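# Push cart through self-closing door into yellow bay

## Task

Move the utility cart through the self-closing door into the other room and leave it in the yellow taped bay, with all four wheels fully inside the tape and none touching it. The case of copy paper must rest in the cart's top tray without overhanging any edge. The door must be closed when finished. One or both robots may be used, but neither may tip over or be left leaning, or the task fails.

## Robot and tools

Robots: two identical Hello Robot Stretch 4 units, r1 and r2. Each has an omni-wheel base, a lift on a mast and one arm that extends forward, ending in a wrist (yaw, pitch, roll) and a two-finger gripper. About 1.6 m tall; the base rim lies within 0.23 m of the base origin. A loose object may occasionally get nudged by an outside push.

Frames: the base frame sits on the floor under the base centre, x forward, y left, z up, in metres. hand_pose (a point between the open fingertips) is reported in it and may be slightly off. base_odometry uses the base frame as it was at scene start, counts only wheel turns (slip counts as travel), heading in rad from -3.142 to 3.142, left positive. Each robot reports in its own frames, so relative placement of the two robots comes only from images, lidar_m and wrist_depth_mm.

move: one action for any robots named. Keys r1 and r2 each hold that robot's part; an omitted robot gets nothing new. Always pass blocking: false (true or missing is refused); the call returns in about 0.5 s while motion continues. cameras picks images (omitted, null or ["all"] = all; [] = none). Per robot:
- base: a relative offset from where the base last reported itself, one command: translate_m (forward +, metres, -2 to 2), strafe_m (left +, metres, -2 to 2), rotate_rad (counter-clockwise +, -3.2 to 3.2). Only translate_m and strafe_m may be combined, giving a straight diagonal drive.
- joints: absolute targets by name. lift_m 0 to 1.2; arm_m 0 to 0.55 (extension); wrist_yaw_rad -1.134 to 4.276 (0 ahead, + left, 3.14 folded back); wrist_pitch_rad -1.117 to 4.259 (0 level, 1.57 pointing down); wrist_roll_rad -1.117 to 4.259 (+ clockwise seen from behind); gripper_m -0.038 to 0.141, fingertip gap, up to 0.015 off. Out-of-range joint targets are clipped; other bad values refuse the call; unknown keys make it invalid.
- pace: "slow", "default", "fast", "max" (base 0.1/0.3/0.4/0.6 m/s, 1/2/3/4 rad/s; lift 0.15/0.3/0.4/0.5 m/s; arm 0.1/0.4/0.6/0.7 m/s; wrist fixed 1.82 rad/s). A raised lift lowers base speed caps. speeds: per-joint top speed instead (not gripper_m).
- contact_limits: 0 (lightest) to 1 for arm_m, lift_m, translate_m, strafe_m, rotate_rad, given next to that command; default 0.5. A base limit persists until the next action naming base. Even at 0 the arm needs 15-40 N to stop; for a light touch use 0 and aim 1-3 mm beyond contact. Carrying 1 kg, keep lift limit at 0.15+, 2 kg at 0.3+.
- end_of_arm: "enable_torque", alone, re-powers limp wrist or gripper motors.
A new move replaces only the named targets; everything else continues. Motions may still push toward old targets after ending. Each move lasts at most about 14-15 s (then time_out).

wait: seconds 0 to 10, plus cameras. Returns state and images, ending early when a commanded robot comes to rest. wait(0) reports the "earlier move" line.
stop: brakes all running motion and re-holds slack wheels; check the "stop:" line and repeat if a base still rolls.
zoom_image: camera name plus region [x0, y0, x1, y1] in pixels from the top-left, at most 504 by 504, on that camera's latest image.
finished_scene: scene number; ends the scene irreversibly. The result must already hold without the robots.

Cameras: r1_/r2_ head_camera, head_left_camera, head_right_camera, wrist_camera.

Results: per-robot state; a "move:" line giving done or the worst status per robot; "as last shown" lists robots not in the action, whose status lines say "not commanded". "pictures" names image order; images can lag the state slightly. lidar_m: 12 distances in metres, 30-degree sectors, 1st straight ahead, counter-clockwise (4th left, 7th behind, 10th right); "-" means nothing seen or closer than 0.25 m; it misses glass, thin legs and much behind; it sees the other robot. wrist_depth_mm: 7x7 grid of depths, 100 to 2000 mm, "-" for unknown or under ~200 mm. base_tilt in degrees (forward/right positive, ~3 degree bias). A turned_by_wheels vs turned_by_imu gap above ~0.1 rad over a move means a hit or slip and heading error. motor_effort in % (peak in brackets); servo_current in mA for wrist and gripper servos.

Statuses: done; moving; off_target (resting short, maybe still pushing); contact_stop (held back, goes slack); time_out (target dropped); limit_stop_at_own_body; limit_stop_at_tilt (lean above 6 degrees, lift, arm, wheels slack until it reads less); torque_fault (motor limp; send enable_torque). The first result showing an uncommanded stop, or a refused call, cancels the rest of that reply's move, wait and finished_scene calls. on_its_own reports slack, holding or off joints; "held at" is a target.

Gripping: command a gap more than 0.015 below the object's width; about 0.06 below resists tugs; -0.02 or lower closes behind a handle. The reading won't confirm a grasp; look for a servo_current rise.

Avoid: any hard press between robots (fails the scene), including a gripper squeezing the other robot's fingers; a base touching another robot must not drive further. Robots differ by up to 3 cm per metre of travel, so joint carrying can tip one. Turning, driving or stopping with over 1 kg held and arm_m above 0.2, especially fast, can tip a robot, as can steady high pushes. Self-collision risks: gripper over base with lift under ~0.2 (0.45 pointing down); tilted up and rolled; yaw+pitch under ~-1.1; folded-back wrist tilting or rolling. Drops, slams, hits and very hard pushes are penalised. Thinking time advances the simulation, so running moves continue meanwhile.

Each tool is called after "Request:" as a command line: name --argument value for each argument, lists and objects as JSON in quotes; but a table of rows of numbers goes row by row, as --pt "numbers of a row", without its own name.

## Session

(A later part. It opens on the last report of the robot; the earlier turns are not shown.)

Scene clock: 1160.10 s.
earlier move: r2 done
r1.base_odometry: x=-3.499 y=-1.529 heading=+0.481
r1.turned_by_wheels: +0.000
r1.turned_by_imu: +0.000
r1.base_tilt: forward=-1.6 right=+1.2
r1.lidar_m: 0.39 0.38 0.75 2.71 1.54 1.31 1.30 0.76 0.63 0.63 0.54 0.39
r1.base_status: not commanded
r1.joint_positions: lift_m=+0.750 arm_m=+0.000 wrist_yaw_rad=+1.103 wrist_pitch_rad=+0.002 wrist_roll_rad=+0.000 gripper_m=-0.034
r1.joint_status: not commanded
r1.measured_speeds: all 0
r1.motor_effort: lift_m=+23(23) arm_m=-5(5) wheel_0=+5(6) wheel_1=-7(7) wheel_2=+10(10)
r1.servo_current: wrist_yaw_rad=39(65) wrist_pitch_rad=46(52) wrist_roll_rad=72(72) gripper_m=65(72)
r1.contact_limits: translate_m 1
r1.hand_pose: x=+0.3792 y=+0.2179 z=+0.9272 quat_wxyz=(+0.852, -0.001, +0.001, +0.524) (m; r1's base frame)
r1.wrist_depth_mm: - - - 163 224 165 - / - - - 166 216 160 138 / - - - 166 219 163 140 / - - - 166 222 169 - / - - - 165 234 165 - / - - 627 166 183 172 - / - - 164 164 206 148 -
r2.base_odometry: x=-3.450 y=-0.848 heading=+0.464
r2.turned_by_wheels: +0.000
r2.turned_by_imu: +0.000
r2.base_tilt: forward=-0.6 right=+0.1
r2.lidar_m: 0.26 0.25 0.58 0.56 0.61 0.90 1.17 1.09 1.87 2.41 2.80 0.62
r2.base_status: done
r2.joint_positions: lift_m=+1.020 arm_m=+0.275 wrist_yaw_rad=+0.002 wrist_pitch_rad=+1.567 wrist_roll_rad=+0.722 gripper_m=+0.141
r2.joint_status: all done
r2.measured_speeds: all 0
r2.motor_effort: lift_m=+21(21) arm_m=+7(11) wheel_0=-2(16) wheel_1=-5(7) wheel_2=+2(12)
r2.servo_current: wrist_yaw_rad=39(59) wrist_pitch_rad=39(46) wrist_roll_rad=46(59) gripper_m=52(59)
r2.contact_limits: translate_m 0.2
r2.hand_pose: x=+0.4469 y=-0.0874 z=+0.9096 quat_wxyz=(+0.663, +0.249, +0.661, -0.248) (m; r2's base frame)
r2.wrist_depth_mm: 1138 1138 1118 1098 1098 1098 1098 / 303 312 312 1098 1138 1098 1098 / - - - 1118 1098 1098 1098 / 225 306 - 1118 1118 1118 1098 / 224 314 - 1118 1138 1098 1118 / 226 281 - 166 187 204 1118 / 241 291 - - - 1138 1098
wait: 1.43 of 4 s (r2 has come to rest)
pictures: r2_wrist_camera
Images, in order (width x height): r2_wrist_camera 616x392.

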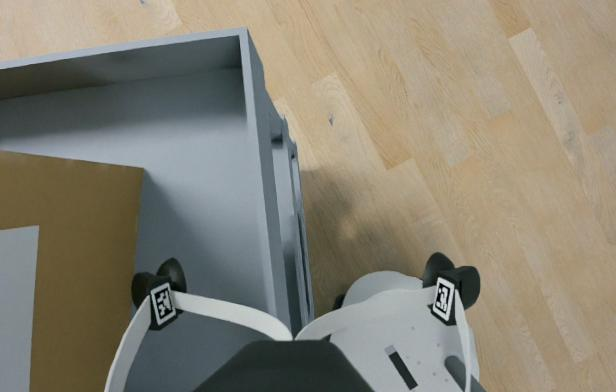

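Request:
move --r2 '{"base":{"strafe_m":0.019},"joints":{"arm_m":0.291,"gripper_m":0.09}}' --blocking false --cameras '[]'

Request:
wait --seconds 2 --cameras '[]'

Request:
move --r2 '{"joints":{"lift_m":0.925},"contact_limits":{"lift_m":0.2}}' --blocking false --cameras '[]'

Request:
wait --seconds 2 --cameras '["r2_wrist_camera"]'

Scene clock: 1170.30 s.
move: r2 moving
r1: as last shown
r1.lidar_m: 0.38 0.36 0.75 2.70 1.53 1.32 1.30 0.76 0.63 0.63 0.55 0.41
r1.motor_effort: lift_m=+23(23) arm_m=-5(5) wheel_0=+6(6) wheel_1=-7(7) wheel_2=+10(10)
r1.servo_current: wrist_yaw_rad=59(59) wrist_pitch_rad=39(46) wrist_roll_rad=39(65) gripper_m=65(65)
r1.contact_limits: translate_m 1
r1.wrist_depth_mm: - - - 163 225 164 - / - - - 165 217 160 138 / - - - 166 219 162 140 / - - - 165 221 169 - / - - - 166 234 164 - / - - 634 166 182 171 - / - - 164 163 206 148 -
r2.base_odometry: x=-3.459 y=-0.831 heading=+0.464
r2.turned_by_wheels: +0.000
r2.turned_by_imu: +0.001
r2.base_tilt: forward=-0.7 right=+0.0
r2.lidar_m: 0.26 0.25 0.57 0.54 0.59 0.84 1.20 1.11 1.87 2.44 2.80 0.58
r2.base_status: strafe_m moving
r2.joint_positions: lift_m=+1.020 arm_m=+0.291 wrist_yaw_rad=+0.002 wrist_pitch_rad=+1.567 wrist_roll_rad=+0.722 gripper_m=+0.130
r2.joint_status: arm_m moving; gripper_m moving
r2.measured_speeds: translate_m=+0.000 strafe_m=+0.008 rotate_rad=+0.001 lift_m=+0.000 arm_m=+0.000 wrist_yaw_rad=+0.000 wrist_pitch_rad=+0.000 wrist_roll_rad=+0.000
r2.motor_effort: lift_m=+21(21) arm_m=+10(12) wheel_0=-3(12) wheel_1=+2(8) wheel_2=+0(1)
r2.servo_current: wrist_yaw_rad=33(52) wrist_pitch_rad=46(46) wrist_roll_rad=52(52) gripper_m=104(124)
r2.hand_pose: x=+0.4629 y=-0.0874 z=+0.9096 quat_wxyz=(+0.663, +0.249, +0.661, -0.248) (m; r2's base frame)
r2.wrist_depth_mm: 1138 1118 1118 1098 1118 1118 1098 / 298 312 322 1118 1118 1078 1118 / - - - 1098 1118 1098 1098 / 191 274 - 1118 1118 1118 1118 / 187 287 - 1160 1138 1098 1118 / 192 242 187 164 190 1118 1138 / 204 265 - - - 1138 1118
pictures: none
No camera images: "cameras" was empty.

Scene clock: 1171.33 s.
earlier move: r2 done
r1.base_odometry: x=-3.499 y=-1.529 heading=+0.481
r1.turned_by_wheels: +0.000
r1.turned_by_imu: +0.000
r1.base_tilt: forward=-1.5 right=+1.2
r1.lidar_m: 0.36 0.35 0.76 2.71 1.53 1.31 1.30 0.75 0.63 0.63 0.55 0.39
r1.base_status: not commanded
r1.joint_positions: lift_m=+0.750 arm_m=+0.000 wrist_yaw_rad=+1.103 wrist_pitch_rad=+0.002 wrist_roll_rad=+0.000 gripper_m=-0.034
r1.joint_status: not commanded
r1.measured_speeds: all 0
r1.motor_effort: lift_m=+23(23) arm_m=-5(5) wheel_0=+6(6) wheel_1=-7(7) wheel_2=+10(10)
r1.servo_current: wrist_yaw_rad=46(65) wrist_pitch_rad=46(46) wrist_roll_rad=52(65) gripper_m=59(65)
r1.contact_limits: translate_m 1
r1.hand_pose: x=+0.3792 y=+0.2179 z=+0.9272 quat_wxyz=(+0.852, -0.001, +0.001, +0.524) (m; r1's base frame)
r1.wrist_depth_mm: - - - 163 226 164 - / - - - 166 216 160 138 / - - - 165 219 162 140 / - - - 165 220 169 - / - - - 165 235 164 - / - - 634 166 183 172 - / - - 164 164 206 147 -
r2.base_odometry: x=-3.459 y=-0.831 heading=+0.464
r2.turned_by_wheels: +0.000
r2.turned_by_imu: +0.000
r2.base_tilt: forward=-0.7 right=+0.1
r2.lidar_m: 0.25 0.25 0.57 0.54 0.59 0.84 1.21 1.12 1.87 2.44 2.84 0.57
r2.base_status: done
r2.joint_positions: lift_m=+1.020 arm_m=+0.291 wrist_yaw_rad=+0.002 wrist_pitch_rad=+1.567 wrist_roll_rad=+0.722 gripper_m=+0.090
r2.joint_status: all done
r2.measured_speeds: all 0
r2.motor_effort: lift_m=+21(21) arm_m=+7(12) wheel_0=-1(12) wheel_1=+2(8) wheel_2=+0(1)
r2.servo_current: wrist_yaw_rad=52(59) wrist_pitch_rad=46(46) wrist_roll_rad=46(52) gripper_m=52(130)
r2.hand_pose: x=+0.4629 y=-0.0874 z=+0.9096 quat_wxyz=(+0.663, +0.249, +0.661, -0.248) (m; r2's base frame)
r2.wrist_depth_mm: 1118 1118 1118 1118 1118 1078 1098 / 300 312 320 1098 1138 1118 1098 / - - - 1138 1118 1098 1138 / 192 277 - 1118 1118 1118 1118 / 187 289 - 1138 1118 1118 1098 / 191 259 189 272 189 1118 1118 / 204 263 - - - - 1138
wait: 1.03 of 2 s (r2 has come to rest)
pictures: none
No camera images: "cameras" was empty.

Scene clock: 1171.83 s.
move: r2 moving
r1: as last shown
r1.base_tilt: forward=-1.6 right=+1.2
r1.lidar_m: 0.39 0.37 0.76 2.72 1.54 1.33 1.31 0.76 0.64 0.63 0.52 0.41
r1.motor_effort: lift_m=+23(23) arm_m=-5(5) wheel_0=+5(6) wheel_1=-7(7) wheel_2=+10(10)
r1.servo_current: wrist_yaw_rad=33(65) wrist_pitch_rad=39(46) wrist_roll_rad=46(65) gripper_m=59(65)
r1.contact_limits: translate_m 1
r1.wrist_depth_mm: - - - 163 224 165 - / - - - 165 216 160 138 / - - - 166 219 162 140 / - - - 165 220 169 - / - - - 165 235 164 - / - - 640 166 183 172 - / - - 164 163 206 148 -
r2.base_odometry: x=-3.459 y=-0.831 heading=+0.464
r2.turned_by_wheels: +0.000
r2.turned_by_imu: +0.000
r2.base_tilt: forward=-0.7 right=+0.0
r2.lidar_m: 0.26 0.25 0.58 0.54 0.56 0.83 1.22 1.10 1.85 2.46 2.80 0.57
r2.base_status: not commanded
r2.joint_positions: lift_m=+0.982 arm_m=+0.291 wrist_yaw_rad=+0.002 wrist_pitch_rad=+1.567 wrist_roll_rad=+0.722 gripper_m=+0.090
r2.joint_status: lift_m moving
r2.measured_speeds: translate_m=+0.000 strafe_m=+0.000 rotate_rad=+0.000 lift_m=-0.146 arm_m=+0.000 wrist_yaw_rad=+0.000 wrist_pitch_rad=+0.000 wrist_roll_rad=+0.000
r2.motor_effort: lift_m=+13(21) arm_m=+8(8) wheel_0=-1(1) wheel_1=+2(2) wheel_2=+0(0)
r2.servo_current: wrist_yaw_rad=59(59) wrist_pitch_rad=39(39) wrist_roll_rad=52(59) gripper_m=52(59)
r2.contact_limits: lift_m 0.2
r2.hand_pose: x=+0.4629 y=-0.0874 z=+0.8721 quat_wxyz=(+0.663, +0.249, +0.661, -0.248) (m; r2's base frame)
r2.wrist_depth_mm: 1118 264 271 1098 1060 1060 1060 / 286 298 - 1098 1098 1078 1078 / - - - 1078 1098 1078 1078 / 191 271 - 1078 1098 1060 1078 / 190 283 - 1078 1118 1098 1098 / 200 256 188 991 189 1098 1098 / 204 264 - - - - 1098
pictures: none
No camera images: "cameras" was empty.

Scene clock: 1172.73 s.
earlier move: r2 done
r1.base_odometry: x=-3.499 y=-1.529 heading=+0.481
r1.turned_by_wheels: +0.000
r1.turned_by_imu: +0.000
r1.base_tilt: forward=-1.6 right=+1.2
r1.lidar_m: 0.37 0.35 0.75 2.72 1.54 1.31 1.30 0.75 0.63 0.62 0.52 0.39
r1.base_status: not commanded
r1.joint_positions: lift_m=+0.750 arm_m=+0.000 wrist_yaw_rad=+1.103 wrist_pitch_rad=+0.002 wrist_roll_rad=+0.000 gripper_m=-0.034
r1.joint_status: not commanded
r1.measured_speeds: all 0
r1.motor_effort: lift_m=+23(23) arm_m=-5(5) wheel_0=+6(6) wheel_1=-7(7) wheel_2=+10(10)
r1.servo_current: wrist_yaw_rad=59(65) wrist_pitch_rad=46(46) wrist_roll_rad=59(65) gripper_m=59(65)
r1.contact_limits: translate_m 1
r1.hand_pose: x=+0.3792 y=+0.2179 z=+0.9272 quat_wxyz=(+0.852, -0.001, +0.001, +0.524) (m; r1's base frame)
r1.wrist_depth_mm: - - - 163 224 164 - / - - - 166 216 160 138 / - - - 166 219 163 140 / - - - 166 221 170 - / - - - 165 234 164 - / - - 640 166 182 171 - / - - 163 164 206 148 -
r2.base_odometry: x=-3.459 y=-0.831 heading=+0.464
r2.turned_by_wheels: +0.000
r2.turned_by_imu: +0.000
r2.base_tilt: forward=-0.7 right=+0.1
r2.lidar_m: 0.27 0.25 0.57 0.53 0.58 0.85 1.19 1.11 1.87 2.46 2.81 0.57
r2.base_status: not commanded
r2.joint_positions: lift_m=+0.925 arm_m=+0.291 wrist_yaw_rad=+0.002 wrist_pitch_rad=+1.567 wrist_roll_rad=+0.722 gripper_m=+0.090
r2.joint_status: all done
r2.measured_speeds: all 0
r2.motor_effort: lift_m=+13(21) arm_m=+7(8) wheel_0=-1(1) wheel_1=+2(2) wheel_2=+0(0)
r2.servo_current: wrist_yaw_rad=39(59) wrist_pitch_rad=46(46) wrist_roll_rad=52(59) gripper_m=59(59)
r2.contact_limits: lift_m 0.2
r2.hand_pose: x=+0.4629 y=-0.0874 z=+0.8152 quat_wxyz=(+0.663, +0.249, +0.661, -0.248) (m; r2's base frame)
r2.wrist_depth_mm: 224 229 224 1042 1025 1008 1008 / - - - 1025 1025 1008 1025 / - - - 1025 1025 1025 1008 / 191 244 - 1025 1025 1042 1025 / 189 248 - 1025 1042 1025 1025 / 192 240 189 178 190 1025 1025 / 203 246 - - - - 1008
wait: 0.90 of 2 s (r2 has come to rest)
pictures: r2_wrist_camera
Images, in order (width x height): r2_wrist_camera 616x392.

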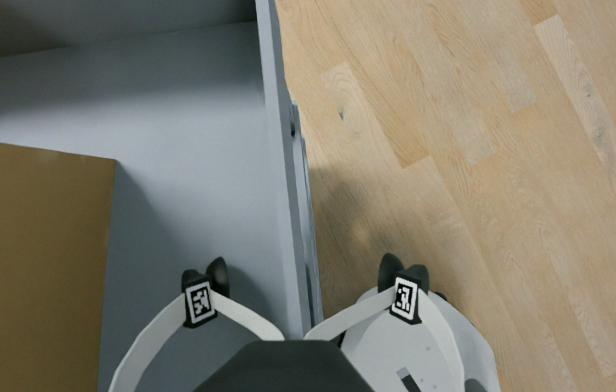

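Request:
move --r2 '{"joints":{"gripper_m":-0.035}}' --blocking false --cameras '[]'

Request:
wait --seconds 2 --cameras '[]'

Request:
move --r2 '{"base":{"translate_m":-0.6},"pace":"slow","contact_limits":{"translate_m":0.7}}' --blocking false --cameras '[]'

Request:
wait --seconds 9 --cameras '["r2_head_camera","r2_wrist_camera","r2_head_right_camera"]'

Scene clock: 1185.40 s.
move: r2 moving
r1: as last shown
r1.base_tilt: forward=-1.5 right=+1.3
r1.lidar_m: 0.37 0.34 0.75 2.71 1.53 1.30 1.28 0.76 0.63 0.62 0.52 0.39
r1.motor_effort: lift_m=+23(23) arm_m=-5(5) wheel_0=+5(6) wheel_1=-6(7) wheel_2=+10(10)
r1.servo_current: wrist_yaw_rad=52(52) wrist_pitch_rad=46(46) wrist_roll_rad=39(65) gripper_m=65(65)
r1.contact_limits: translate_m 1
r1.wrist_depth_mm: - - - 163 225 165 - / - - - 166 216 160 138 / - - - 166 220 162 140 / - - - 165 220 169 - / - - - 165 233 164 - / - - 640 166 183 172 - / - - 165 164 205 148 -
r2.base_odometry: x=-3.459 y=-0.831 heading=+0.464
r2.turned_by_wheels: +0.000
r2.turned_by_imu: +0.000
r2.base_tilt: forward=-0.6 right=+0.1
r2.lidar_m: 0.25 0.25 0.56 0.54 0.59 0.83 1.20 1.12 1.87 2.42 2.83 0.57
r2.base_status: not commanded
r2.joint_positions: lift_m=+0.925 arm_m=+0.291 wrist_yaw_rad=+0.002 wrist_pitch_rad=+1.567 wrist_roll_rad=+0.722 gripper_m=+0.072
r2.joint_status: gripper_m moving
r2.measured_speeds: all 0
r2.motor_effort: lift_m=+13(13) arm_m=+7(8) wheel_0=-1(1) wheel_1=+2(2) wheel_2=+0(0)
r2.servo_current: wrist_yaw_rad=46(59) wrist_pitch_rad=39(46) wrist_roll_rad=59(59) gripper_m=104(104)
r2.contact_limits: lift_m 0.2
r2.hand_pose: x=+0.4629 y=-0.0874 z=+0.8152 quat_wxyz=(+0.663, +0.249, +0.661, -0.248) (m; r2's base frame)
r2.wrist_depth_mm: 225 232 230 1025 1025 1008 991 / - - - 1025 1025 1025 1025 / - - - 1025 1025 1025 1025 / 190 244 - 1025 1025 1025 1025 / 188 250 - 1042 1025 1025 1025 / 191 240 187 179 187 1025 1025 / 204 243 - - - - 1008
pictures: none
No camera images: "cameras" was empty.

Scene clock: 1186.83 s.
earlier move: r2 done
r1.base_odometry: x=-3.499 y=-1.529 heading=+0.481
r1.turned_by_wheels: +0.000
r1.turned_by_imu: +0.000
r1.base_tilt: forward=-1.5 right=+1.3
r1.lidar_m: 0.37 0.38 0.76 2.69 1.52 1.31 1.30 0.75 0.63 0.63 0.53 0.39
r1.base_status: not commanded
r1.joint_positions: lift_m=+0.750 arm_m=+0.000 wrist_yaw_rad=+1.103 wrist_pitch_rad=+0.002 wrist_roll_rad=+0.000 gripper_m=-0.034
r1.joint_status: not commanded
r1.measured_speeds: all 0
r1.motor_effort: lift_m=+23(23) arm_m=-5(5) wheel_0=+5(6) wheel_1=-7(7) wheel_2=+10(10)
r1.servo_current: wrist_yaw_rad=52(65) wrist_pitch_rad=39(52) wrist_roll_rad=46(65) gripper_m=59(72)
r1.contact_limits: translate_m 1
r1.hand_pose: x=+0.3792 y=+0.2179 z=+0.9272 quat_wxyz=(+0.852, -0.001, +0.001, +0.524) (m; r1's base frame)
r1.wrist_depth_mm: - - - 163 224 164 - / - - - 166 216 161 138 / - - - 166 219 162 140 / - - - 165 220 169 - / - - - 166 235 164 - / - - 634 166 183 171 - / - - 164 164 206 148 -
r2.base_odometry: x=-3.459 y=-0.831 heading=+0.464
r2.turned_by_wheels: +0.000
r2.turned_by_imu: +0.000
r2.base_tilt: forward=-0.6 right=+0.1
r2.lidar_m: 0.26 0.26 0.57 0.53 0.58 0.84 1.28 1.09 1.86 2.41 2.84 0.59
r2.base_status: not commanded
r2.joint_positions: lift_m=+0.925 arm_m=+0.291 wrist_yaw_rad=+0.002 wrist_pitch_rad=+1.567 wrist_roll_rad=+0.721 gripper_m=-0.033
r2.joint_status: all done
r2.measured_speeds: all 0
r2.motor_effort: lift_m=+17(17) arm_m=+7(8) wheel_0=-1(1) wheel_1=+2(2) wheel_2=+0(0)
r2.servo_current: wrist_yaw_rad=52(59) wrist_pitch_rad=39(46) wrist_roll_rad=46(59) gripper_m=143(234)
r2.contact_limits: lift_m 0.2
r2.hand_pose: x=+0.4629 y=-0.0874 z=+0.8148 quat_wxyz=(+0.663, +0.249, +0.661, -0.248) (m; r2's base frame)
r2.wrist_depth_mm: 226 230 230 1008 1025 1008 1025 / - - - 1025 1008 1008 1008 / 178 - - 1008 1025 1008 1008 / 189 245 - 1042 1025 1008 1025 / 195 247 - 211 1025 1025 1008 / 191 241 182 190 172 1025 1008 / 203 242 - - - - 1025
wait: 1.43 of 2 s (r2 has come to rest)
pictures: none
No camera images: "cameras" was empty.

Scene clock: 1187.33 s.
move: r2 moving
r1: as last shown
r1.base_tilt: forward=-1.6 right=+1.3
r1.lidar_m: 0.39 0.35 0.75 2.72 1.56 1.31 1.30 0.75 0.62 0.63 0.54 0.39
r1.motor_effort: lift_m=+23(23) arm_m=-5(5) wheel_0=+6(6) wheel_1=-7(7) wheel_2=+10(10)
r1.servo_current: wrist_yaw_rad=39(59) wrist_pitch_rad=39(52) wrist_roll_rad=52(52) gripper_m=59(65)
r1.contact_limits: translate_m 1
r1.wrist_depth_mm: - - - 163 225 165 - / - - - 166 216 160 139 / - - - 166 219 162 140 / - - - 166 220 169 - / - - - 166 234 164 - / - - 634 167 183 171 - / - - 164 164 206 148 -
r2.base_odometry: x=-3.470 y=-0.837 heading=+0.464
r2.turned_by_wheels: +0.000
r2.turned_by_imu: +0.000
r2.base_tilt: forward=-0.6 right=+0.1
r2.lidar_m: 0.26 0.25 0.54 0.53 0.58 0.82 1.19 1.12 1.85 2.44 2.84 0.58
r2.base_status: translate_m moving
r2.joint_positions: lift_m=+0.925 arm_m=+0.291 wrist_yaw_rad=+0.002 wrist_pitch_rad=+1.567 wrist_roll_rad=+0.721 gripper_m=-0.033
r2.joint_status: not commanded
r2.measured_speeds: translate_m=-0.049 strafe_m=+0.000 rotate_rad=-0.001 lift_m=+0.000 arm_m=+0.000 wrist_yaw_rad=+0.000 wrist_pitch_rad=-0.012 wrist_roll_rad=+0.000
r2.motor_effort: lift_m=+17(18) arm_m=+5(7) wheel_0=-5(9) wheel_1=-5(7) wheel_2=+11(14)
r2.servo_current: wrist_yaw_rad=46(59) wrist_pitch_rad=46(46) wrist_roll_rad=46(52) gripper_m=137(143)
r2.contact_limits: lift_m 0.2; translate_m 0.7
r2.hand_pose: x=+0.4632 y=-0.0874 z=+0.8148 quat_wxyz=(+0.663, +0.249, +0.661, -0.248) (m; r2's base frame)
r2.wrist_depth_mm: 228 236 230 1025 1008 1025 1008 / - - - 1025 1008 1008 1008 / 182 - - 1025 1025 1008 1008 / 196 246 - 1025 1042 1025 1025 / 200 - - 211 1042 1008 1008 / 197 245 181 186 176 1025 1008 / 208 249 - - - - 991
pictures: none
No camera images: "cameras" was empty.

Scene clock: 1194.13 s.
earlier move: r2 done
r1.base_odometry: x=-3.499 y=-1.529 heading=+0.481
r1.turned_by_wheels: +0.000
r1.turned_by_imu: +0.000
r1.base_tilt: forward=-1.5 right=+1.2
r1.lidar_m: 0.37 0.36 5.15 2.73 1.53 1.32 1.30 0.75 0.60 0.62 0.54 0.40
r1.base_status: not commanded
r1.joint_positions: lift_m=+0.750 arm_m=+0.000 wrist_yaw_rad=+1.103 wrist_pitch_rad=+0.002 wrist_roll_rad=+0.000 gripper_m=-0.034
r1.joint_status: not commanded
r1.measured_speeds: all 0
r1.motor_effort: lift_m=+23(23) arm_m=-5(5) wheel_0=+5(6) wheel_1=-7(7) wheel_2=+10(10)
r1.servo_current: wrist_yaw_rad=52(78) wrist_pitch_rad=46(52) wrist_roll_rad=46(65) gripper_m=65(72)
r1.contact_limits: translate_m 1
r1.hand_pose: x=+0.3792 y=+0.2179 z=+0.9272 quat_wxyz=(+0.852, -0.001, +0.001, +0.524) (m; r1's base frame)
r1.wrist_depth_mm: - - - 163 225 165 - / - - - 166 216 160 138 / - - - 166 219 162 139 / - - - 166 221 169 - / - - - 165 235 165 - / - - - 167 182 172 - / - - 178 164 206 148 -
r2.base_odometry: x=-3.995 y=-1.100 heading=+0.463
r2.turned_by_wheels: -0.001
r2.turned_by_imu: -0.002
r2.base_tilt: forward=-0.7 right=+0.1
r2.lidar_m: 0.38 0.35 0.60 0.58 0.62 3.32 3.32 0.57 0.71 2.31 2.64 0.48
r2.base_status: done
r2.joint_positions: lift_m=+0.925 arm_m=+0.291 wrist_yaw_rad=+0.001 wrist_pitch_rad=+1.564 wrist_roll_rad=+0.721 gripper_m=-0.033
r2.joint_status: not commanded
r2.measured_speeds: all 0
r2.motor_effort: lift_m=+17(18) arm_m=-3(7) wheel_0=-7(16) wheel_1=-7(9) wheel_2=+4(17)
r2.servo_current: wrist_yaw_rad=46(65) wrist_pitch_rad=46(52) wrist_roll_rad=46(65) gripper_m=124(143)
r2.contact_limits: lift_m 0.2; translate_m 0.7
r2.hand_pose: x=+0.4639 y=-0.0874 z=+0.8148 quat_wxyz=(+0.664, +0.250, +0.660, -0.248) (m; r2's base frame)
r2.wrist_depth_mm: 127 159 - - 212 991 1008 / 137 189 239 - - 1025 1008 / 158 212 - - 1008 1025 1008 / 183 242 - - 1025 1025 1025 / 220 - - 179 1042 1025 1025 / 240 - 180 196 178 1025 1008 / - - - - - - 1025
wait: 6.80 of 9 s (r2 has come to rest)
pictures: r2_head_camera, r2_head_right_camera, r2_wrist_camera
Images, in order (width x height): r2_head_camera 420x560, r2_head_right_camera 420x672, r2_wrist_camera 616x392.

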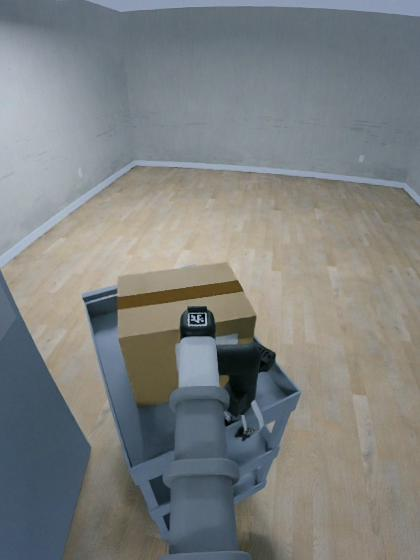

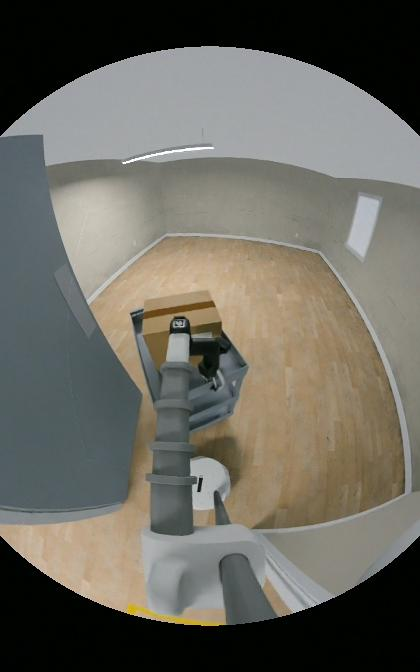

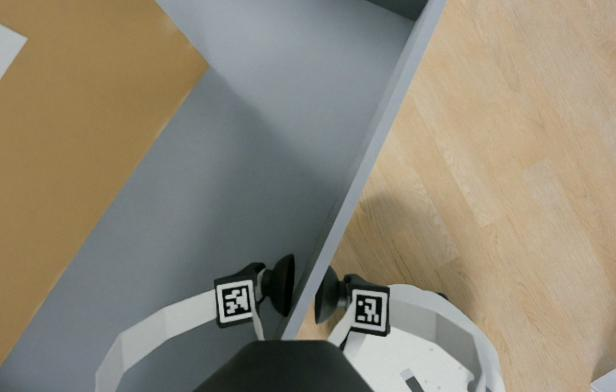

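Request:
move --r2 '{"base":{"translate_m":-0.6,"strafe_m":0.05},"pace":"slow","contact_limits":{"translate_m":0.7}}' --blocking false --cameras '[]'

Request:
wait --seconds 9 --cameras '["r2_head_camera","r2_head_right_camera"]'

Scene clock: 1201.33 s.
move: r2 moving
r1: as last shown
r1.base_tilt: forward=-1.6 right=+1.2
r1.lidar_m: 0.37 0.37 5.14 2.71 1.51 1.32 1.29 0.74 0.63 0.63 0.53 0.40
r1.motor_effort: lift_m=+23(23) arm_m=-5(5) wheel_0=+6(6) wheel_1=-6(7) wheel_2=+10(10)
r1.servo_current: wrist_yaw_rad=52(59) wrist_pitch_rad=46(46) wrist_roll_rad=46(59) gripper_m=65(65)
r1.contact_limits: translate_m 1
r1.wrist_depth_mm: - - - 163 226 165 - / - - - 166 216 160 138 / - - - 166 219 163 140 / - - - 165 220 168 - / - - - 165 235 164 - / - - - 166 183 171 - / - - 177 164 205 148 -
r2.base_odometry: x=-4.007 y=-1.104 heading=+0.463
r2.turned_by_wheels: -0.001
r2.turned_by_imu: +0.000
r2.base_tilt: forward=-0.7 right=+0.1
r2.lidar_m: 0.38 0.36 0.59 0.58 0.62 3.30 3.28 0.57 0.70 2.28 2.63 0.52
r2.base_status: translate_m moving; strafe_m moving
r2.joint_positions: lift_m=+0.925 arm_m=+0.291 wrist_yaw_rad=+0.001 wrist_pitch_rad=+1.564 wrist_roll_rad=+0.721 gripper_m=-0.033
r2.joint_status: not commanded
r2.measured_speeds: translate_m=-0.049 strafe_m=+0.003 rotate_rad=-0.002 lift_m=+0.000 arm_m=+0.000 wrist_yaw_rad=+0.000 wrist_pitch_rad=+0.000 wrist_roll_rad=+0.000
r2.motor_effort: lift_m=+17(18) arm_m=-3(4) wheel_0=-12(12) wheel_1=-10(10) wheel_2=+12(12)
r2.servo_current: wrist_yaw_rad=52(52) wrist_pitch_rad=46(46) wrist_roll_rad=39(59) gripper_m=124(130)
r2.contact_limits: lift_m 0.2; translate_m 0.7
r2.hand_pose: x=+0.4639 y=-0.0874 z=+0.8148 quat_wxyz=(+0.664, +0.250, +0.660, -0.248) (m; r2's base frame)
r2.wrist_depth_mm: 130 167 - - 223 1025 1008 / 145 193 243 - - 1008 1008 / 162 217 - - 1025 1008 1025 / 192 249 - - 1025 1025 1025 / 223 - - 177 1042 1025 1008 / 247 153 181 195 177 1008 1025 / - - - - - - 1025
pictures: none
No camera images: "cameras" was empty.

Scene clock: 1208.13 s.
earlier move: r2 done
r1.base_odometry: x=-3.499 y=-1.529 heading=+0.481
r1.turned_by_wheels: +0.000
r1.turned_by_imu: +0.000
r1.base_tilt: forward=-1.5 right=+1.2
r1.lidar_m: 0.37 0.37 5.15 2.68 1.54 1.31 1.31 0.74 0.62 0.63 0.52 0.39
r1.base_status: not commanded
r1.joint_positions: lift_m=+0.750 arm_m=+0.000 wrist_yaw_rad=+1.103 wrist_pitch_rad=+0.002 wrist_roll_rad=+0.000 gripper_m=-0.034
r1.joint_status: not commanded
r1.measured_speeds: all 0
r1.motor_effort: lift_m=+23(23) arm_m=-5(5) wheel_0=+6(6) wheel_1=-7(7) wheel_2=+10(10)
r1.servo_current: wrist_yaw_rad=52(85) wrist_pitch_rad=52(52) wrist_roll_rad=33(72) gripper_m=59(72)
r1.contact_limits: translate_m 1
r1.hand_pose: x=+0.3792 y=+0.2179 z=+0.9272 quat_wxyz=(+0.852, -0.001, +0.001, +0.524) (m; r1's base frame)
r1.wrist_depth_mm: - - - 163 224 164 - / - - - 165 217 160 138 / - - - 166 218 162 140 / - - - 166 220 169 - / - - - 166 233 164 - / - - - 167 183 172 - / - - 177 164 206 148 -
r2.base_odometry: x=-4.554 y=-1.322 heading=+0.463
r2.turned_by_wheels: +0.000
r2.turned_by_imu: -0.002
r2.base_tilt: forward=-0.6 right=+0.1
r2.lidar_m: 0.45 0.49 0.66 2.54 2.89 2.73 2.71 2.61 2.18 0.33 0.39 0.46
r2.base_status: done
r2.joint_positions: lift_m=+0.925 arm_m=+0.291 wrist_yaw_rad=+0.000 wrist_pitch_rad=+1.564 wrist_roll_rad=+0.722 gripper_m=-0.033
r2.joint_status: not commanded
r2.measured_speeds: all 0
r2.motor_effort: lift_m=+17(18) arm_m=-3(4) wheel_0=-7(16) wheel_1=-5(10) wheel_2=+5(12)
r2.servo_current: wrist_yaw_rad=46(59) wrist_pitch_rad=46(52) wrist_roll_rad=39(65) gripper_m=124(130)
r2.contact_limits: lift_m 0.2; translate_m 0.7
r2.hand_pose: x=+0.4638 y=-0.0874 z=+0.8148 quat_wxyz=(+0.664, +0.251, +0.659, -0.249) (m; r2's base frame)
r2.wrist_depth_mm: 124 146 170 202 - 224 - / 158 194 228 - - 240 210 / 209 241 - - - - 179 / - - - - - 175 - / - - - - 179 1008 - / - 157 177 185 180 1008 1025 / - - 178 - - 135 1008
wait: 6.80 of 9 s (r2 has come to rest)
pictures: r2_head_camera, r2_head_right_camera
Images, in order (width x height): r2_head_camera 420x560, r2_head_right_camera 420x672.

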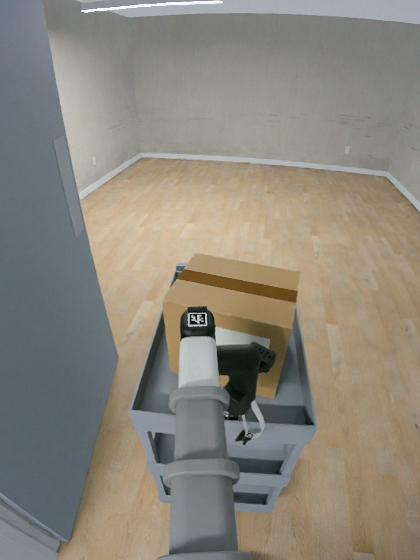

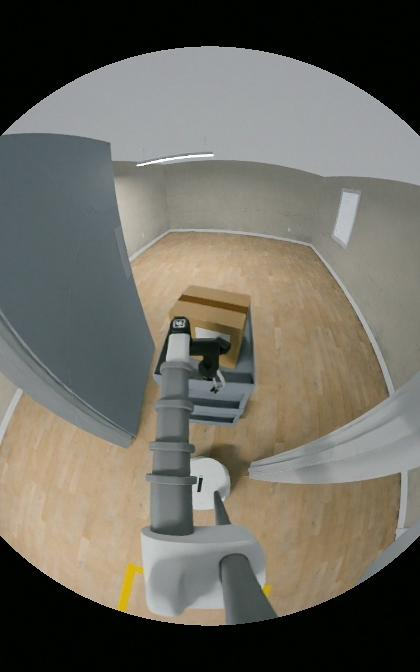

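Request:
move --r2 '{"base":{"translate_m":-0.95,"strafe_m":0.03},"pace":"default","contact_limits":{"translate_m":0.7}}' --blocking false --cameras '[]'

Request:
wait --seconds 7 --cameras '["r2_head_camera","r2_head_right_camera"]'

Scene clock: 1218.97 s.
move: r2 moving
r1: as last shown
r1.lidar_m: 0.38 0.38 5.15 2.67 1.55 1.32 1.32 0.76 0.62 0.62 0.55 0.39
r1.motor_effort: lift_m=+23(23) arm_m=-5(5) wheel_0=+5(6) wheel_1=-7(7) wheel_2=+10(10)
r1.servo_current: wrist_yaw_rad=59(72) wrist_pitch_rad=39(46) wrist_roll_rad=52(52) gripper_m=59(65)
r1.contact_limits: translate_m 1
r1.wrist_depth_mm: - - - 163 225 165 - / - - - 166 216 160 138 / - - - 166 219 163 140 / - - - 166 221 169 - / - - - 165 234 164 - / - - - 167 182 171 - / - - 177 164 206 148 -
r2.base_odometry: x=-4.583 y=-1.336 heading=+0.462
r2.turned_by_wheels: +0.000
r2.turned_by_imu: +0.000
r2.base_tilt: forward=-0.6 right=+0.1
r2.lidar_m: 0.45 0.54 0.66 2.55 2.93 2.69 2.70 2.60 2.19 0.35 0.36 0.48
r2.base_status: translate_m moving; strafe_m moving
r2.joint_positions: lift_m=+0.925 arm_m=+0.291 wrist_yaw_rad=+0.000 wrist_pitch_rad=+1.562 wrist_roll_rad=+0.722 gripper_m=-0.033
r2.joint_status: not commanded
r2.measured_speeds: translate_m=-0.122 strafe_m=+0.002 rotate_rad=-0.002 lift_m=+0.000 arm_m=+0.000 wrist_yaw_rad=+0.000 wrist_pitch_rad=-0.005 wrist_roll_rad=+0.001
r2.motor_effort: lift_m=+17(18) arm_m=-3(4) wheel_0=-11(15) wheel_1=-11(12) wheel_2=+16(17)
r2.servo_current: wrist_yaw_rad=59(59) wrist_pitch_rad=52(52) wrist_roll_rad=39(59) gripper_m=124(137)
r2.contact_limits: lift_m 0.2; translate_m 0.7
r2.hand_pose: x=+0.4644 y=-0.0874 z=+0.8148 quat_wxyz=(+0.664, +0.251, +0.659, -0.249) (m; r2's base frame)
r2.wrist_depth_mm: 135 155 179 211 - 224 - / 171 203 232 - - 239 208 / 226 247 - - - - 991 / - - - - - 917 931 / - - 194 - 1025 1025 - / - 154 178 200 181 1008 1008 / - 132 - - - 136 1008
pictures: none
No camera images: "cameras" was empty.

Scene clock: 1223.13 s.
earlier move: r2 done
r1.base_odometry: x=-3.499 y=-1.529 heading=+0.481
r1.turned_by_wheels: +0.000
r1.turned_by_imu: +0.000
r1.base_tilt: forward=-1.6 right=+1.2
r1.lidar_m: 0.39 0.36 5.15 2.72 1.53 1.31 1.31 0.77 0.62 0.62 0.51 0.39
r1.base_status: not commanded
r1.joint_positions: lift_m=+0.750 arm_m=+0.000 wrist_yaw_rad=+1.103 wrist_pitch_rad=+0.002 wrist_roll_rad=+0.000 gripper_m=-0.034
r1.joint_status: not commanded
r1.measured_speeds: all 0
r1.motor_effort: lift_m=+23(23) arm_m=-5(5) wheel_0=+5(6) wheel_1=-6(7) wheel_2=+10(10)
r1.servo_current: wrist_yaw_rad=26(78) wrist_pitch_rad=39(52) wrist_roll_rad=39(72) gripper_m=65(72)
r1.contact_limits: translate_m 1
r1.hand_pose: x=+0.3792 y=+0.2179 z=+0.9272 quat_wxyz=(+0.852, -0.001, +0.001, +0.524) (m; r1's base frame)
r1.wrist_depth_mm: - - - 163 225 164 - / - - - 166 217 161 138 / - - - 166 220 163 140 / - - - 166 221 168 - / - - - 166 234 164 - / - - - 166 182 172 - / - - 178 164 206 148 -
r2.base_odometry: x=-5.418 y=-1.719 heading=+0.462
r2.turned_by_wheels: +0.000
r2.turned_by_imu: -0.002
r2.base_tilt: forward=-0.7 right=+0.0
r2.lidar_m: 0.41 0.45 1.97 2.71 2.12 1.81 1.80 2.06 2.00 1.99 1.22 0.45
r2.base_status: done
r2.joint_positions: lift_m=+0.925 arm_m=+0.291 wrist_yaw_rad=-0.001 wrist_pitch_rad=+1.568 wrist_roll_rad=+0.722 gripper_m=-0.033
r2.joint_status: not commanded
r2.measured_speeds: all 0
r2.motor_effort: lift_m=+18(18) arm_m=-3(4) wheel_0=-6(16) wheel_1=-4(12) wheel_2=+0(17)
r2.servo_current: wrist_yaw_rad=46(59) wrist_pitch_rad=33(59) wrist_roll_rad=33(65) gripper_m=130(137)
r2.contact_limits: lift_m 0.2; translate_m 0.7
r2.hand_pose: x=+0.4625 y=-0.0874 z=+0.8148 quat_wxyz=(+0.662, +0.250, +0.661, -0.250) (m; r2's base frame)
r2.wrist_depth_mm: 110 135 167 201 - 217 183 / 138 172 219 - - 236 195 / 184 224 - - - - 1008 / 236 - - - - 1025 1008 / - - - 215 1042 1025 1025 / - 151 182 191 177 1060 1025 / - - - - - 131 1042
wait: 4.17 of 7 s (r2 has come to rest)
pictures: r2_head_camera, r2_head_right_camera
Images, in order (width x height): r2_head_camera 420x560, r2_head_right_camera 420x672.

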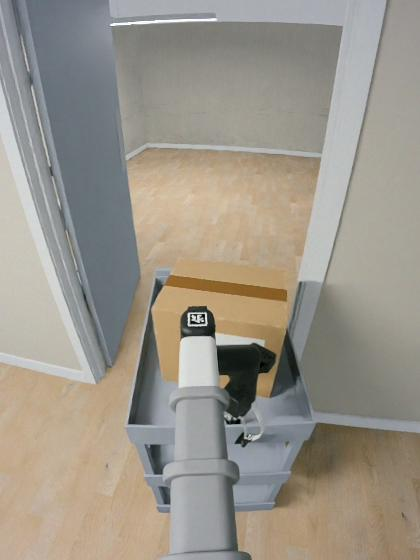

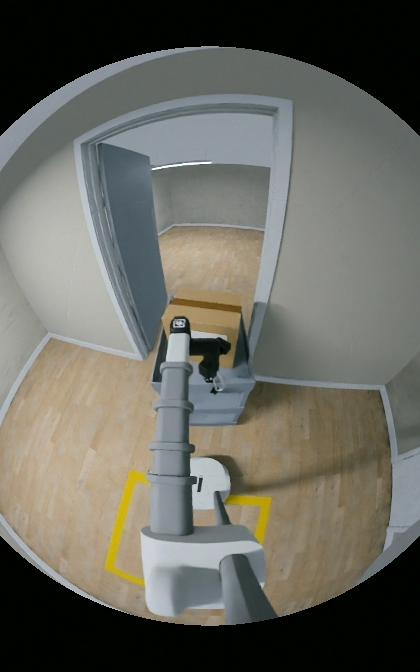

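Request:
move --r2 '{"base":{"translate_m":-0.6,"strafe_m":-0.02},"pace":"default","contact_limits":{"translate_m":0.7}}' --blocking false --cameras '[]'

Request:
wait --seconds 6 --cameras '["r2_head_camera","r2_head_right_camera","r2_head_left_camera"]'

Scene clock: 1230.10 s.
move: r2 moving
r1: as last shown
r1.base_tilt: forward=-1.5 right=+1.2
r1.lidar_m: 0.39 0.36 5.16 2.71 1.52 1.32 1.31 0.75 0.62 0.60 0.53 0.39
r1.motor_effort: lift_m=+23(23) arm_m=-5(5) wheel_0=+5(6) wheel_1=-7(7) wheel_2=+10(10)
r1.servo_current: wrist_yaw_rad=59(59) wrist_pitch_rad=46(46) wrist_roll_rad=46(59) gripper_m=65(65)
r1.contact_limits: translate_m 1
r1.wrist_depth_mm: - - - 163 225 165 - / - - - 165 216 160 139 / - - - 166 220 163 140 / - - - 165 220 169 - / - - - 165 235 164 - / - - - 166 183 172 - / - - 178 164 206 148 -
r2.base_odometry: x=-5.445 y=-1.734 heading=+0.461
r2.turned_by_wheels: -0.001
r2.turned_by_imu: +0.000
r2.base_tilt: forward=-0.6 right=+0.1
r2.lidar_m: 0.45 0.50 2.01 2.73 2.06 1.77 1.78 2.03 1.98 1.98 1.26 0.48
r2.base_status: translate_m moving; strafe_m moving
r2.joint_positions: lift_m=+0.925 arm_m=+0.291 wrist_yaw_rad=+0.000 wrist_pitch_rad=+1.562 wrist_roll_rad=+0.722 gripper_m=-0.033
r2.joint_status: not commanded
r2.measured_speeds: translate_m=-0.121 strafe_m=-0.003 rotate_rad=-0.001 lift_m=+0.000 arm_m=+0.000 wrist_yaw_rad=+0.013 wrist_pitch_rad=-0.041 wrist_roll_rad=+0.000
r2.motor_effort: lift_m=+18(18) arm_m=-4(4) wheel_0=-11(14) wheel_1=-10(11) wheel_2=+15(15)
r2.servo_current: wrist_yaw_rad=39(46) wrist_pitch_rad=52(52) wrist_roll_rad=52(59) gripper_m=130(130)
r2.contact_limits: lift_m 0.2; translate_m 0.7
r2.hand_pose: x=+0.4645 y=-0.0874 z=+0.8148 quat_wxyz=(+0.664, +0.251, +0.659, -0.249) (m; r2's base frame)
r2.wrist_depth_mm: 128 151 182 220 - 215 - / 158 192 234 - - 227 191 / 201 239 - - - 177 1008 / 247 - - - - 1008 991 / - - 196 - 1042 1025 991 / - 157 178 194 179 1008 1008 / - - - - - - 1008
pictures: none
No camera images: "cameras" was empty.

Scene clock: 1233.10 s.
earlier move: r2 done
r1.base_odometry: x=-3.499 y=-1.529 heading=+0.481
r1.turned_by_wheels: +0.000
r1.turned_by_imu: +0.000
r1.base_tilt: forward=-1.5 right=+1.2
r1.lidar_m: 0.38 0.37 5.15 2.71 1.53 1.31 1.31 0.74 0.62 0.61 0.52 0.40
r1.base_status: not commanded
r1.joint_positions: lift_m=+0.750 arm_m=+0.000 wrist_yaw_rad=+1.103 wrist_pitch_rad=+0.002 wrist_roll_rad=+0.000 gripper_m=-0.034
r1.joint_status: not commanded
r1.measured_speeds: all 0
r1.motor_effort: lift_m=+23(23) arm_m=-5(5) wheel_0=+6(6) wheel_1=-7(7) wheel_2=+10(10)
r1.servo_current: wrist_yaw_rad=33(72) wrist_pitch_rad=39(52) wrist_roll_rad=39(72) gripper_m=65(65)
r1.contact_limits: translate_m 1
r1.hand_pose: x=+0.3792 y=+0.2179 z=+0.9272 quat_wxyz=(+0.852, -0.001, +0.001, +0.524) (m; r1's base frame)
r1.wrist_depth_mm: - - - 163 224 165 - / - - - 165 216 160 138 / - - - 166 219 163 140 / - - - 165 221 169 - / - - - 165 234 165 - / - - - 166 183 171 - / - - 177 164 206 147 -
r2.base_odometry: x=-5.946 y=-2.005 heading=+0.462
r2.turned_by_wheels: +0.000
r2.turned_by_imu: +0.001
r2.base_tilt: forward=-0.7 right=+0.1
r2.lidar_m: 0.33 0.29 2.88 2.62 1.44 1.23 1.20 1.37 1.87 1.82 1.89 0.50
r2.base_status: done
r2.joint_positions: lift_m=+0.925 arm_m=+0.291 wrist_yaw_rad=-0.001 wrist_pitch_rad=+1.571 wrist_roll_rad=+0.722 gripper_m=-0.033
r2.joint_status: not commanded
r2.measured_speeds: all 0
r2.motor_effort: lift_m=+18(18) arm_m=-3(4) wheel_0=-3(16) wheel_1=-4(14) wheel_2=+0(20)
r2.servo_current: wrist_yaw_rad=39(59) wrist_pitch_rad=46(65) wrist_roll_rad=46(65) gripper_m=117(130)
r2.contact_limits: lift_m 0.2; translate_m 0.7
r2.hand_pose: x=+0.4619 y=-0.0874 z=+0.8148 quat_wxyz=(+0.661, +0.250, +0.661, -0.250) (m; r2's base frame)
r2.wrist_depth_mm: - - - - 1008 1025 1008 / 137 187 - - 1025 1025 1008 / 156 218 - - 1042 1025 1025 / 170 224 - - 1025 1025 1025 / 186 248 - 178 1042 1025 1025 / 202 153 183 200 178 1025 1025 / 224 - - - - 132 1025
wait: 3.00 of 6 s (r2 has come to rest)
pictures: r2_head_camera, r2_head_left_camera, r2_head_right_camera
Images, in order (width x height): r2_head_camera 420x560, r2_head_left_camera 420x672, r2_head_right_camera 420x672.

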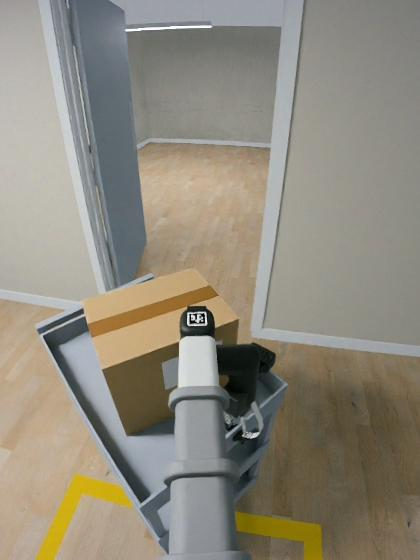

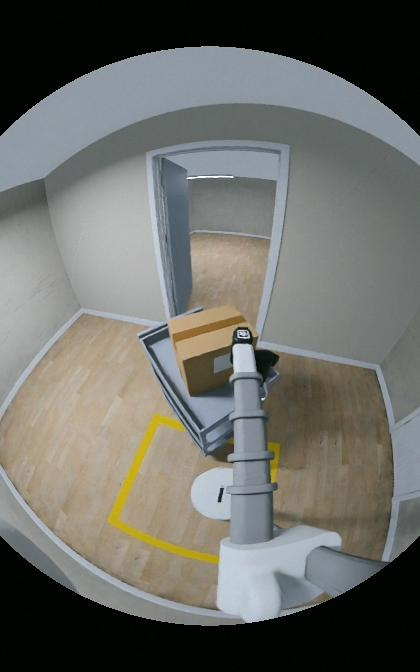

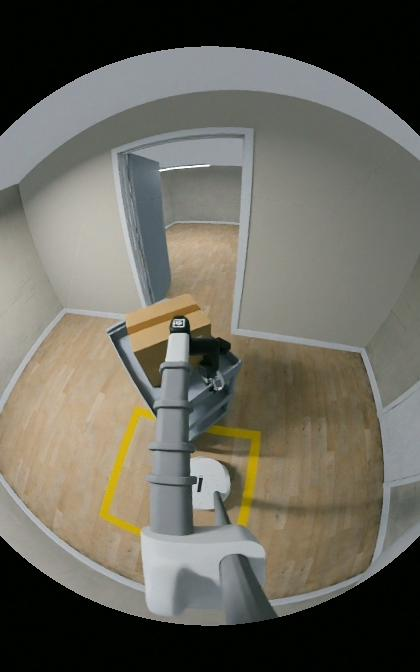

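Request:
move --r2 '{"base":{"translate_m":-0.77,"strafe_m":0.235},"pace":"slow","contact_limits":{"translate_m":0.6}}' --blocking false --cameras '[]'

Request:
wait --seconds 10 --cameras '["r2_head_camera","r2_head_left_camera"]'

Scene clock: 1254.60 s.
move: r2 moving
r1: as last shown
r1.base_tilt: forward=-1.6 right=+1.2
r1.lidar_m: 0.37 0.35 5.16 2.69 1.53 1.29 1.31 0.74 0.61 0.63 0.54 0.38
r1.servo_current: wrist_yaw_rad=39(65) wrist_pitch_rad=39(46) wrist_roll_rad=65(65) gripper_m=59(72)
r1.contact_limits: translate_m 1
r1.wrist_depth_mm: - - - 163 225 165 - / - - - 165 217 160 138 / - - - 167 219 162 140 / - - - 165 221 169 - / - - - 165 234 165 - / - - - 166 183 172 - / - - 178 164 206 148 -
r2.base_odometry: x=-5.959 y=-2.007 heading=+0.461
r2.turned_by_wheels: -0.001
r2.turned_by_imu: +0.000
r2.base_tilt: forward=-0.7 right=+0.1
r2.lidar_m: 0.32 0.30 2.88 2.60 1.44 1.19 1.19 1.38 1.84 1.83 1.89 0.52
r2.base_status: translate_m moving; strafe_m moving
r2.joint_positions: lift_m=+0.925 arm_m=+0.291 wrist_yaw_rad=-0.001 wrist_pitch_rad=+1.571 wrist_roll_rad=+0.722 gripper_m=-0.033
r2.joint_status: not commanded
r2.measured_speeds: translate_m=-0.049 strafe_m=+0.014 rotate_rad=-0.001 lift_m=+0.000 arm_m=+0.000 wrist_yaw_rad=+0.000 wrist_pitch_rad=+0.000 wrist_roll_rad=+0.000
r2.motor_effort: lift_m=+18(18) arm_m=-3(4) wheel_0=-7(9) wheel_1=-5(7) wheel_2=+7(9)
r2.servo_current: wrist_yaw_rad=46(59) wrist_pitch_rad=39(46) wrist_roll_rad=59(59) gripper_m=124(124)
r2.contact_limits: lift_m 0.2; translate_m 0.6
r2.hand_pose: x=+0.4619 y=-0.0874 z=+0.8148 quat_wxyz=(+0.661, +0.250, +0.661, -0.250) (m; r2's base frame)
r2.wrist_depth_mm: - - - - 1025 1025 1008 / 154 196 - - 1025 1008 1008 / 158 219 - - 1025 1025 1008 / 172 229 - - 1042 1025 1008 / 191 246 - - 1042 1025 1008 / 207 - 182 198 178 1025 1025 / 224 - - - - - 1025
pictures: none
No camera images: "cameras" was empty.

Scene clock: 1263.40 s.
earlier move: r2 done
r1.base_odometry: x=-3.499 y=-1.529 heading=+0.481
r1.turned_by_wheels: +0.000
r1.turned_by_imu: -0.001
r1.base_tilt: forward=-1.5 right=+1.3
r1.lidar_m: 0.39 0.37 5.16 2.67 1.51 1.29 1.31 0.74 0.64 0.60 0.52 0.40
r1.base_status: not commanded
r1.joint_positions: lift_m=+0.750 arm_m=+0.000 wrist_yaw_rad=+1.103 wrist_pitch_rad=+0.002 wrist_roll_rad=+0.000 gripper_m=-0.034
r1.joint_status: not commanded
r1.measured_speeds: all 0
r1.motor_effort: lift_m=+23(23) arm_m=-5(5) wheel_0=+6(6) wheel_1=-7(7) wheel_2=+10(10)
r1.servo_current: wrist_yaw_rad=39(72) wrist_pitch_rad=39(52) wrist_roll_rad=46(72) gripper_m=59(72)
r1.contact_limits: translate_m 1
r1.hand_pose: x=+0.3792 y=+0.2179 z=+0.9272 quat_wxyz=(+0.852, -0.001, +0.001, +0.524) (m; r1's base frame)
r1.wrist_depth_mm: - - - 163 225 164 - / - - - 166 216 160 139 / - - - 165 219 162 139 / - - - 166 221 168 - / - - - 166 236 164 - / - - - 167 183 171 - / - - 177 164 205 148 -
r2.base_odometry: x=-6.740 y=-2.136 heading=+0.460
r2.turned_by_wheels: +0.000
r2.turned_by_imu: -0.005
r2.base_tilt: forward=-0.7 right=+0.1
r2.lidar_m: 0.39 0.33 2.83 0.96 0.48 0.42 0.41 0.47 0.81 1.91 2.17 0.49
r2.base_status: done
r2.joint_positions: lift_m=+0.925 arm_m=+0.291 wrist_yaw_rad=-0.001 wrist_pitch_rad=+1.566 wrist_roll_rad=+0.722 gripper_m=-0.033
r2.joint_status: not commanded
r2.measured_speeds: all 0
r2.motor_effort: lift_m=+18(18) arm_m=-4(4) wheel_0=-9(18) wheel_1=-6(9) wheel_2=+2(11)
r2.servo_current: wrist_yaw_rad=46(59) wrist_pitch_rad=46(52) wrist_roll_rad=46(65) gripper_m=124(130)
r2.contact_limits: lift_m 0.2; translate_m 0.6
r2.hand_pose: x=+0.4633 y=-0.0874 z=+0.8148 quat_wxyz=(+0.663, +0.251, +0.660, -0.249) (m; r2's base frame)
r2.wrist_depth_mm: 123 154 - - 208 1025 1008 / 134 183 239 - - 1008 1008 / 154 211 - - 1025 1008 1025 / 176 234 - - 1025 1025 1025 / 210 - - 198 1025 1025 1025 / 239 - 181 195 179 1042 1008 / - - - - - 136 1025
wait: 8.80 of 10 s (r2 has come to rest)
pictures: r2_head_camera, r2_head_left_camera
Images, in order (width x height): r2_head_camera 420x560, r2_head_left_camera 420x672.

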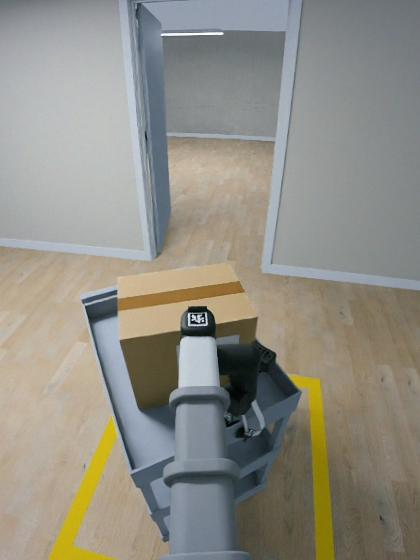

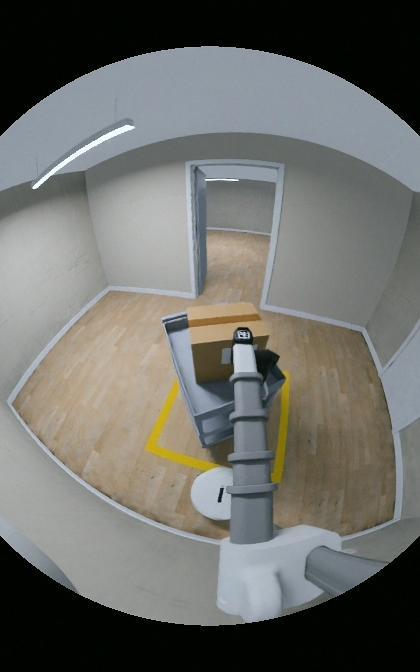

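Request:
zoom_image --camera "r2_head_left_camera" --region '[110, 290, 330, 510]'

Scaled by 2.291 from the camera's 420x672 image, which has a finer 600x960 frame.

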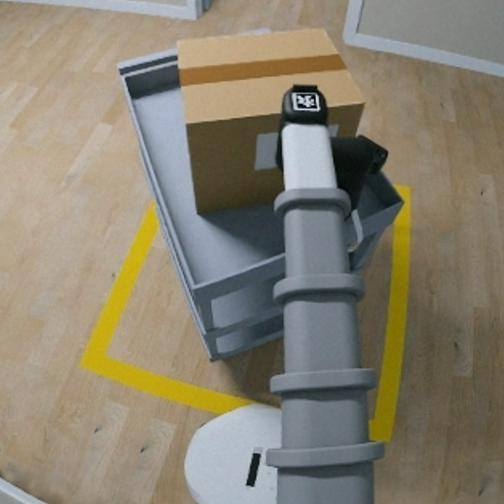

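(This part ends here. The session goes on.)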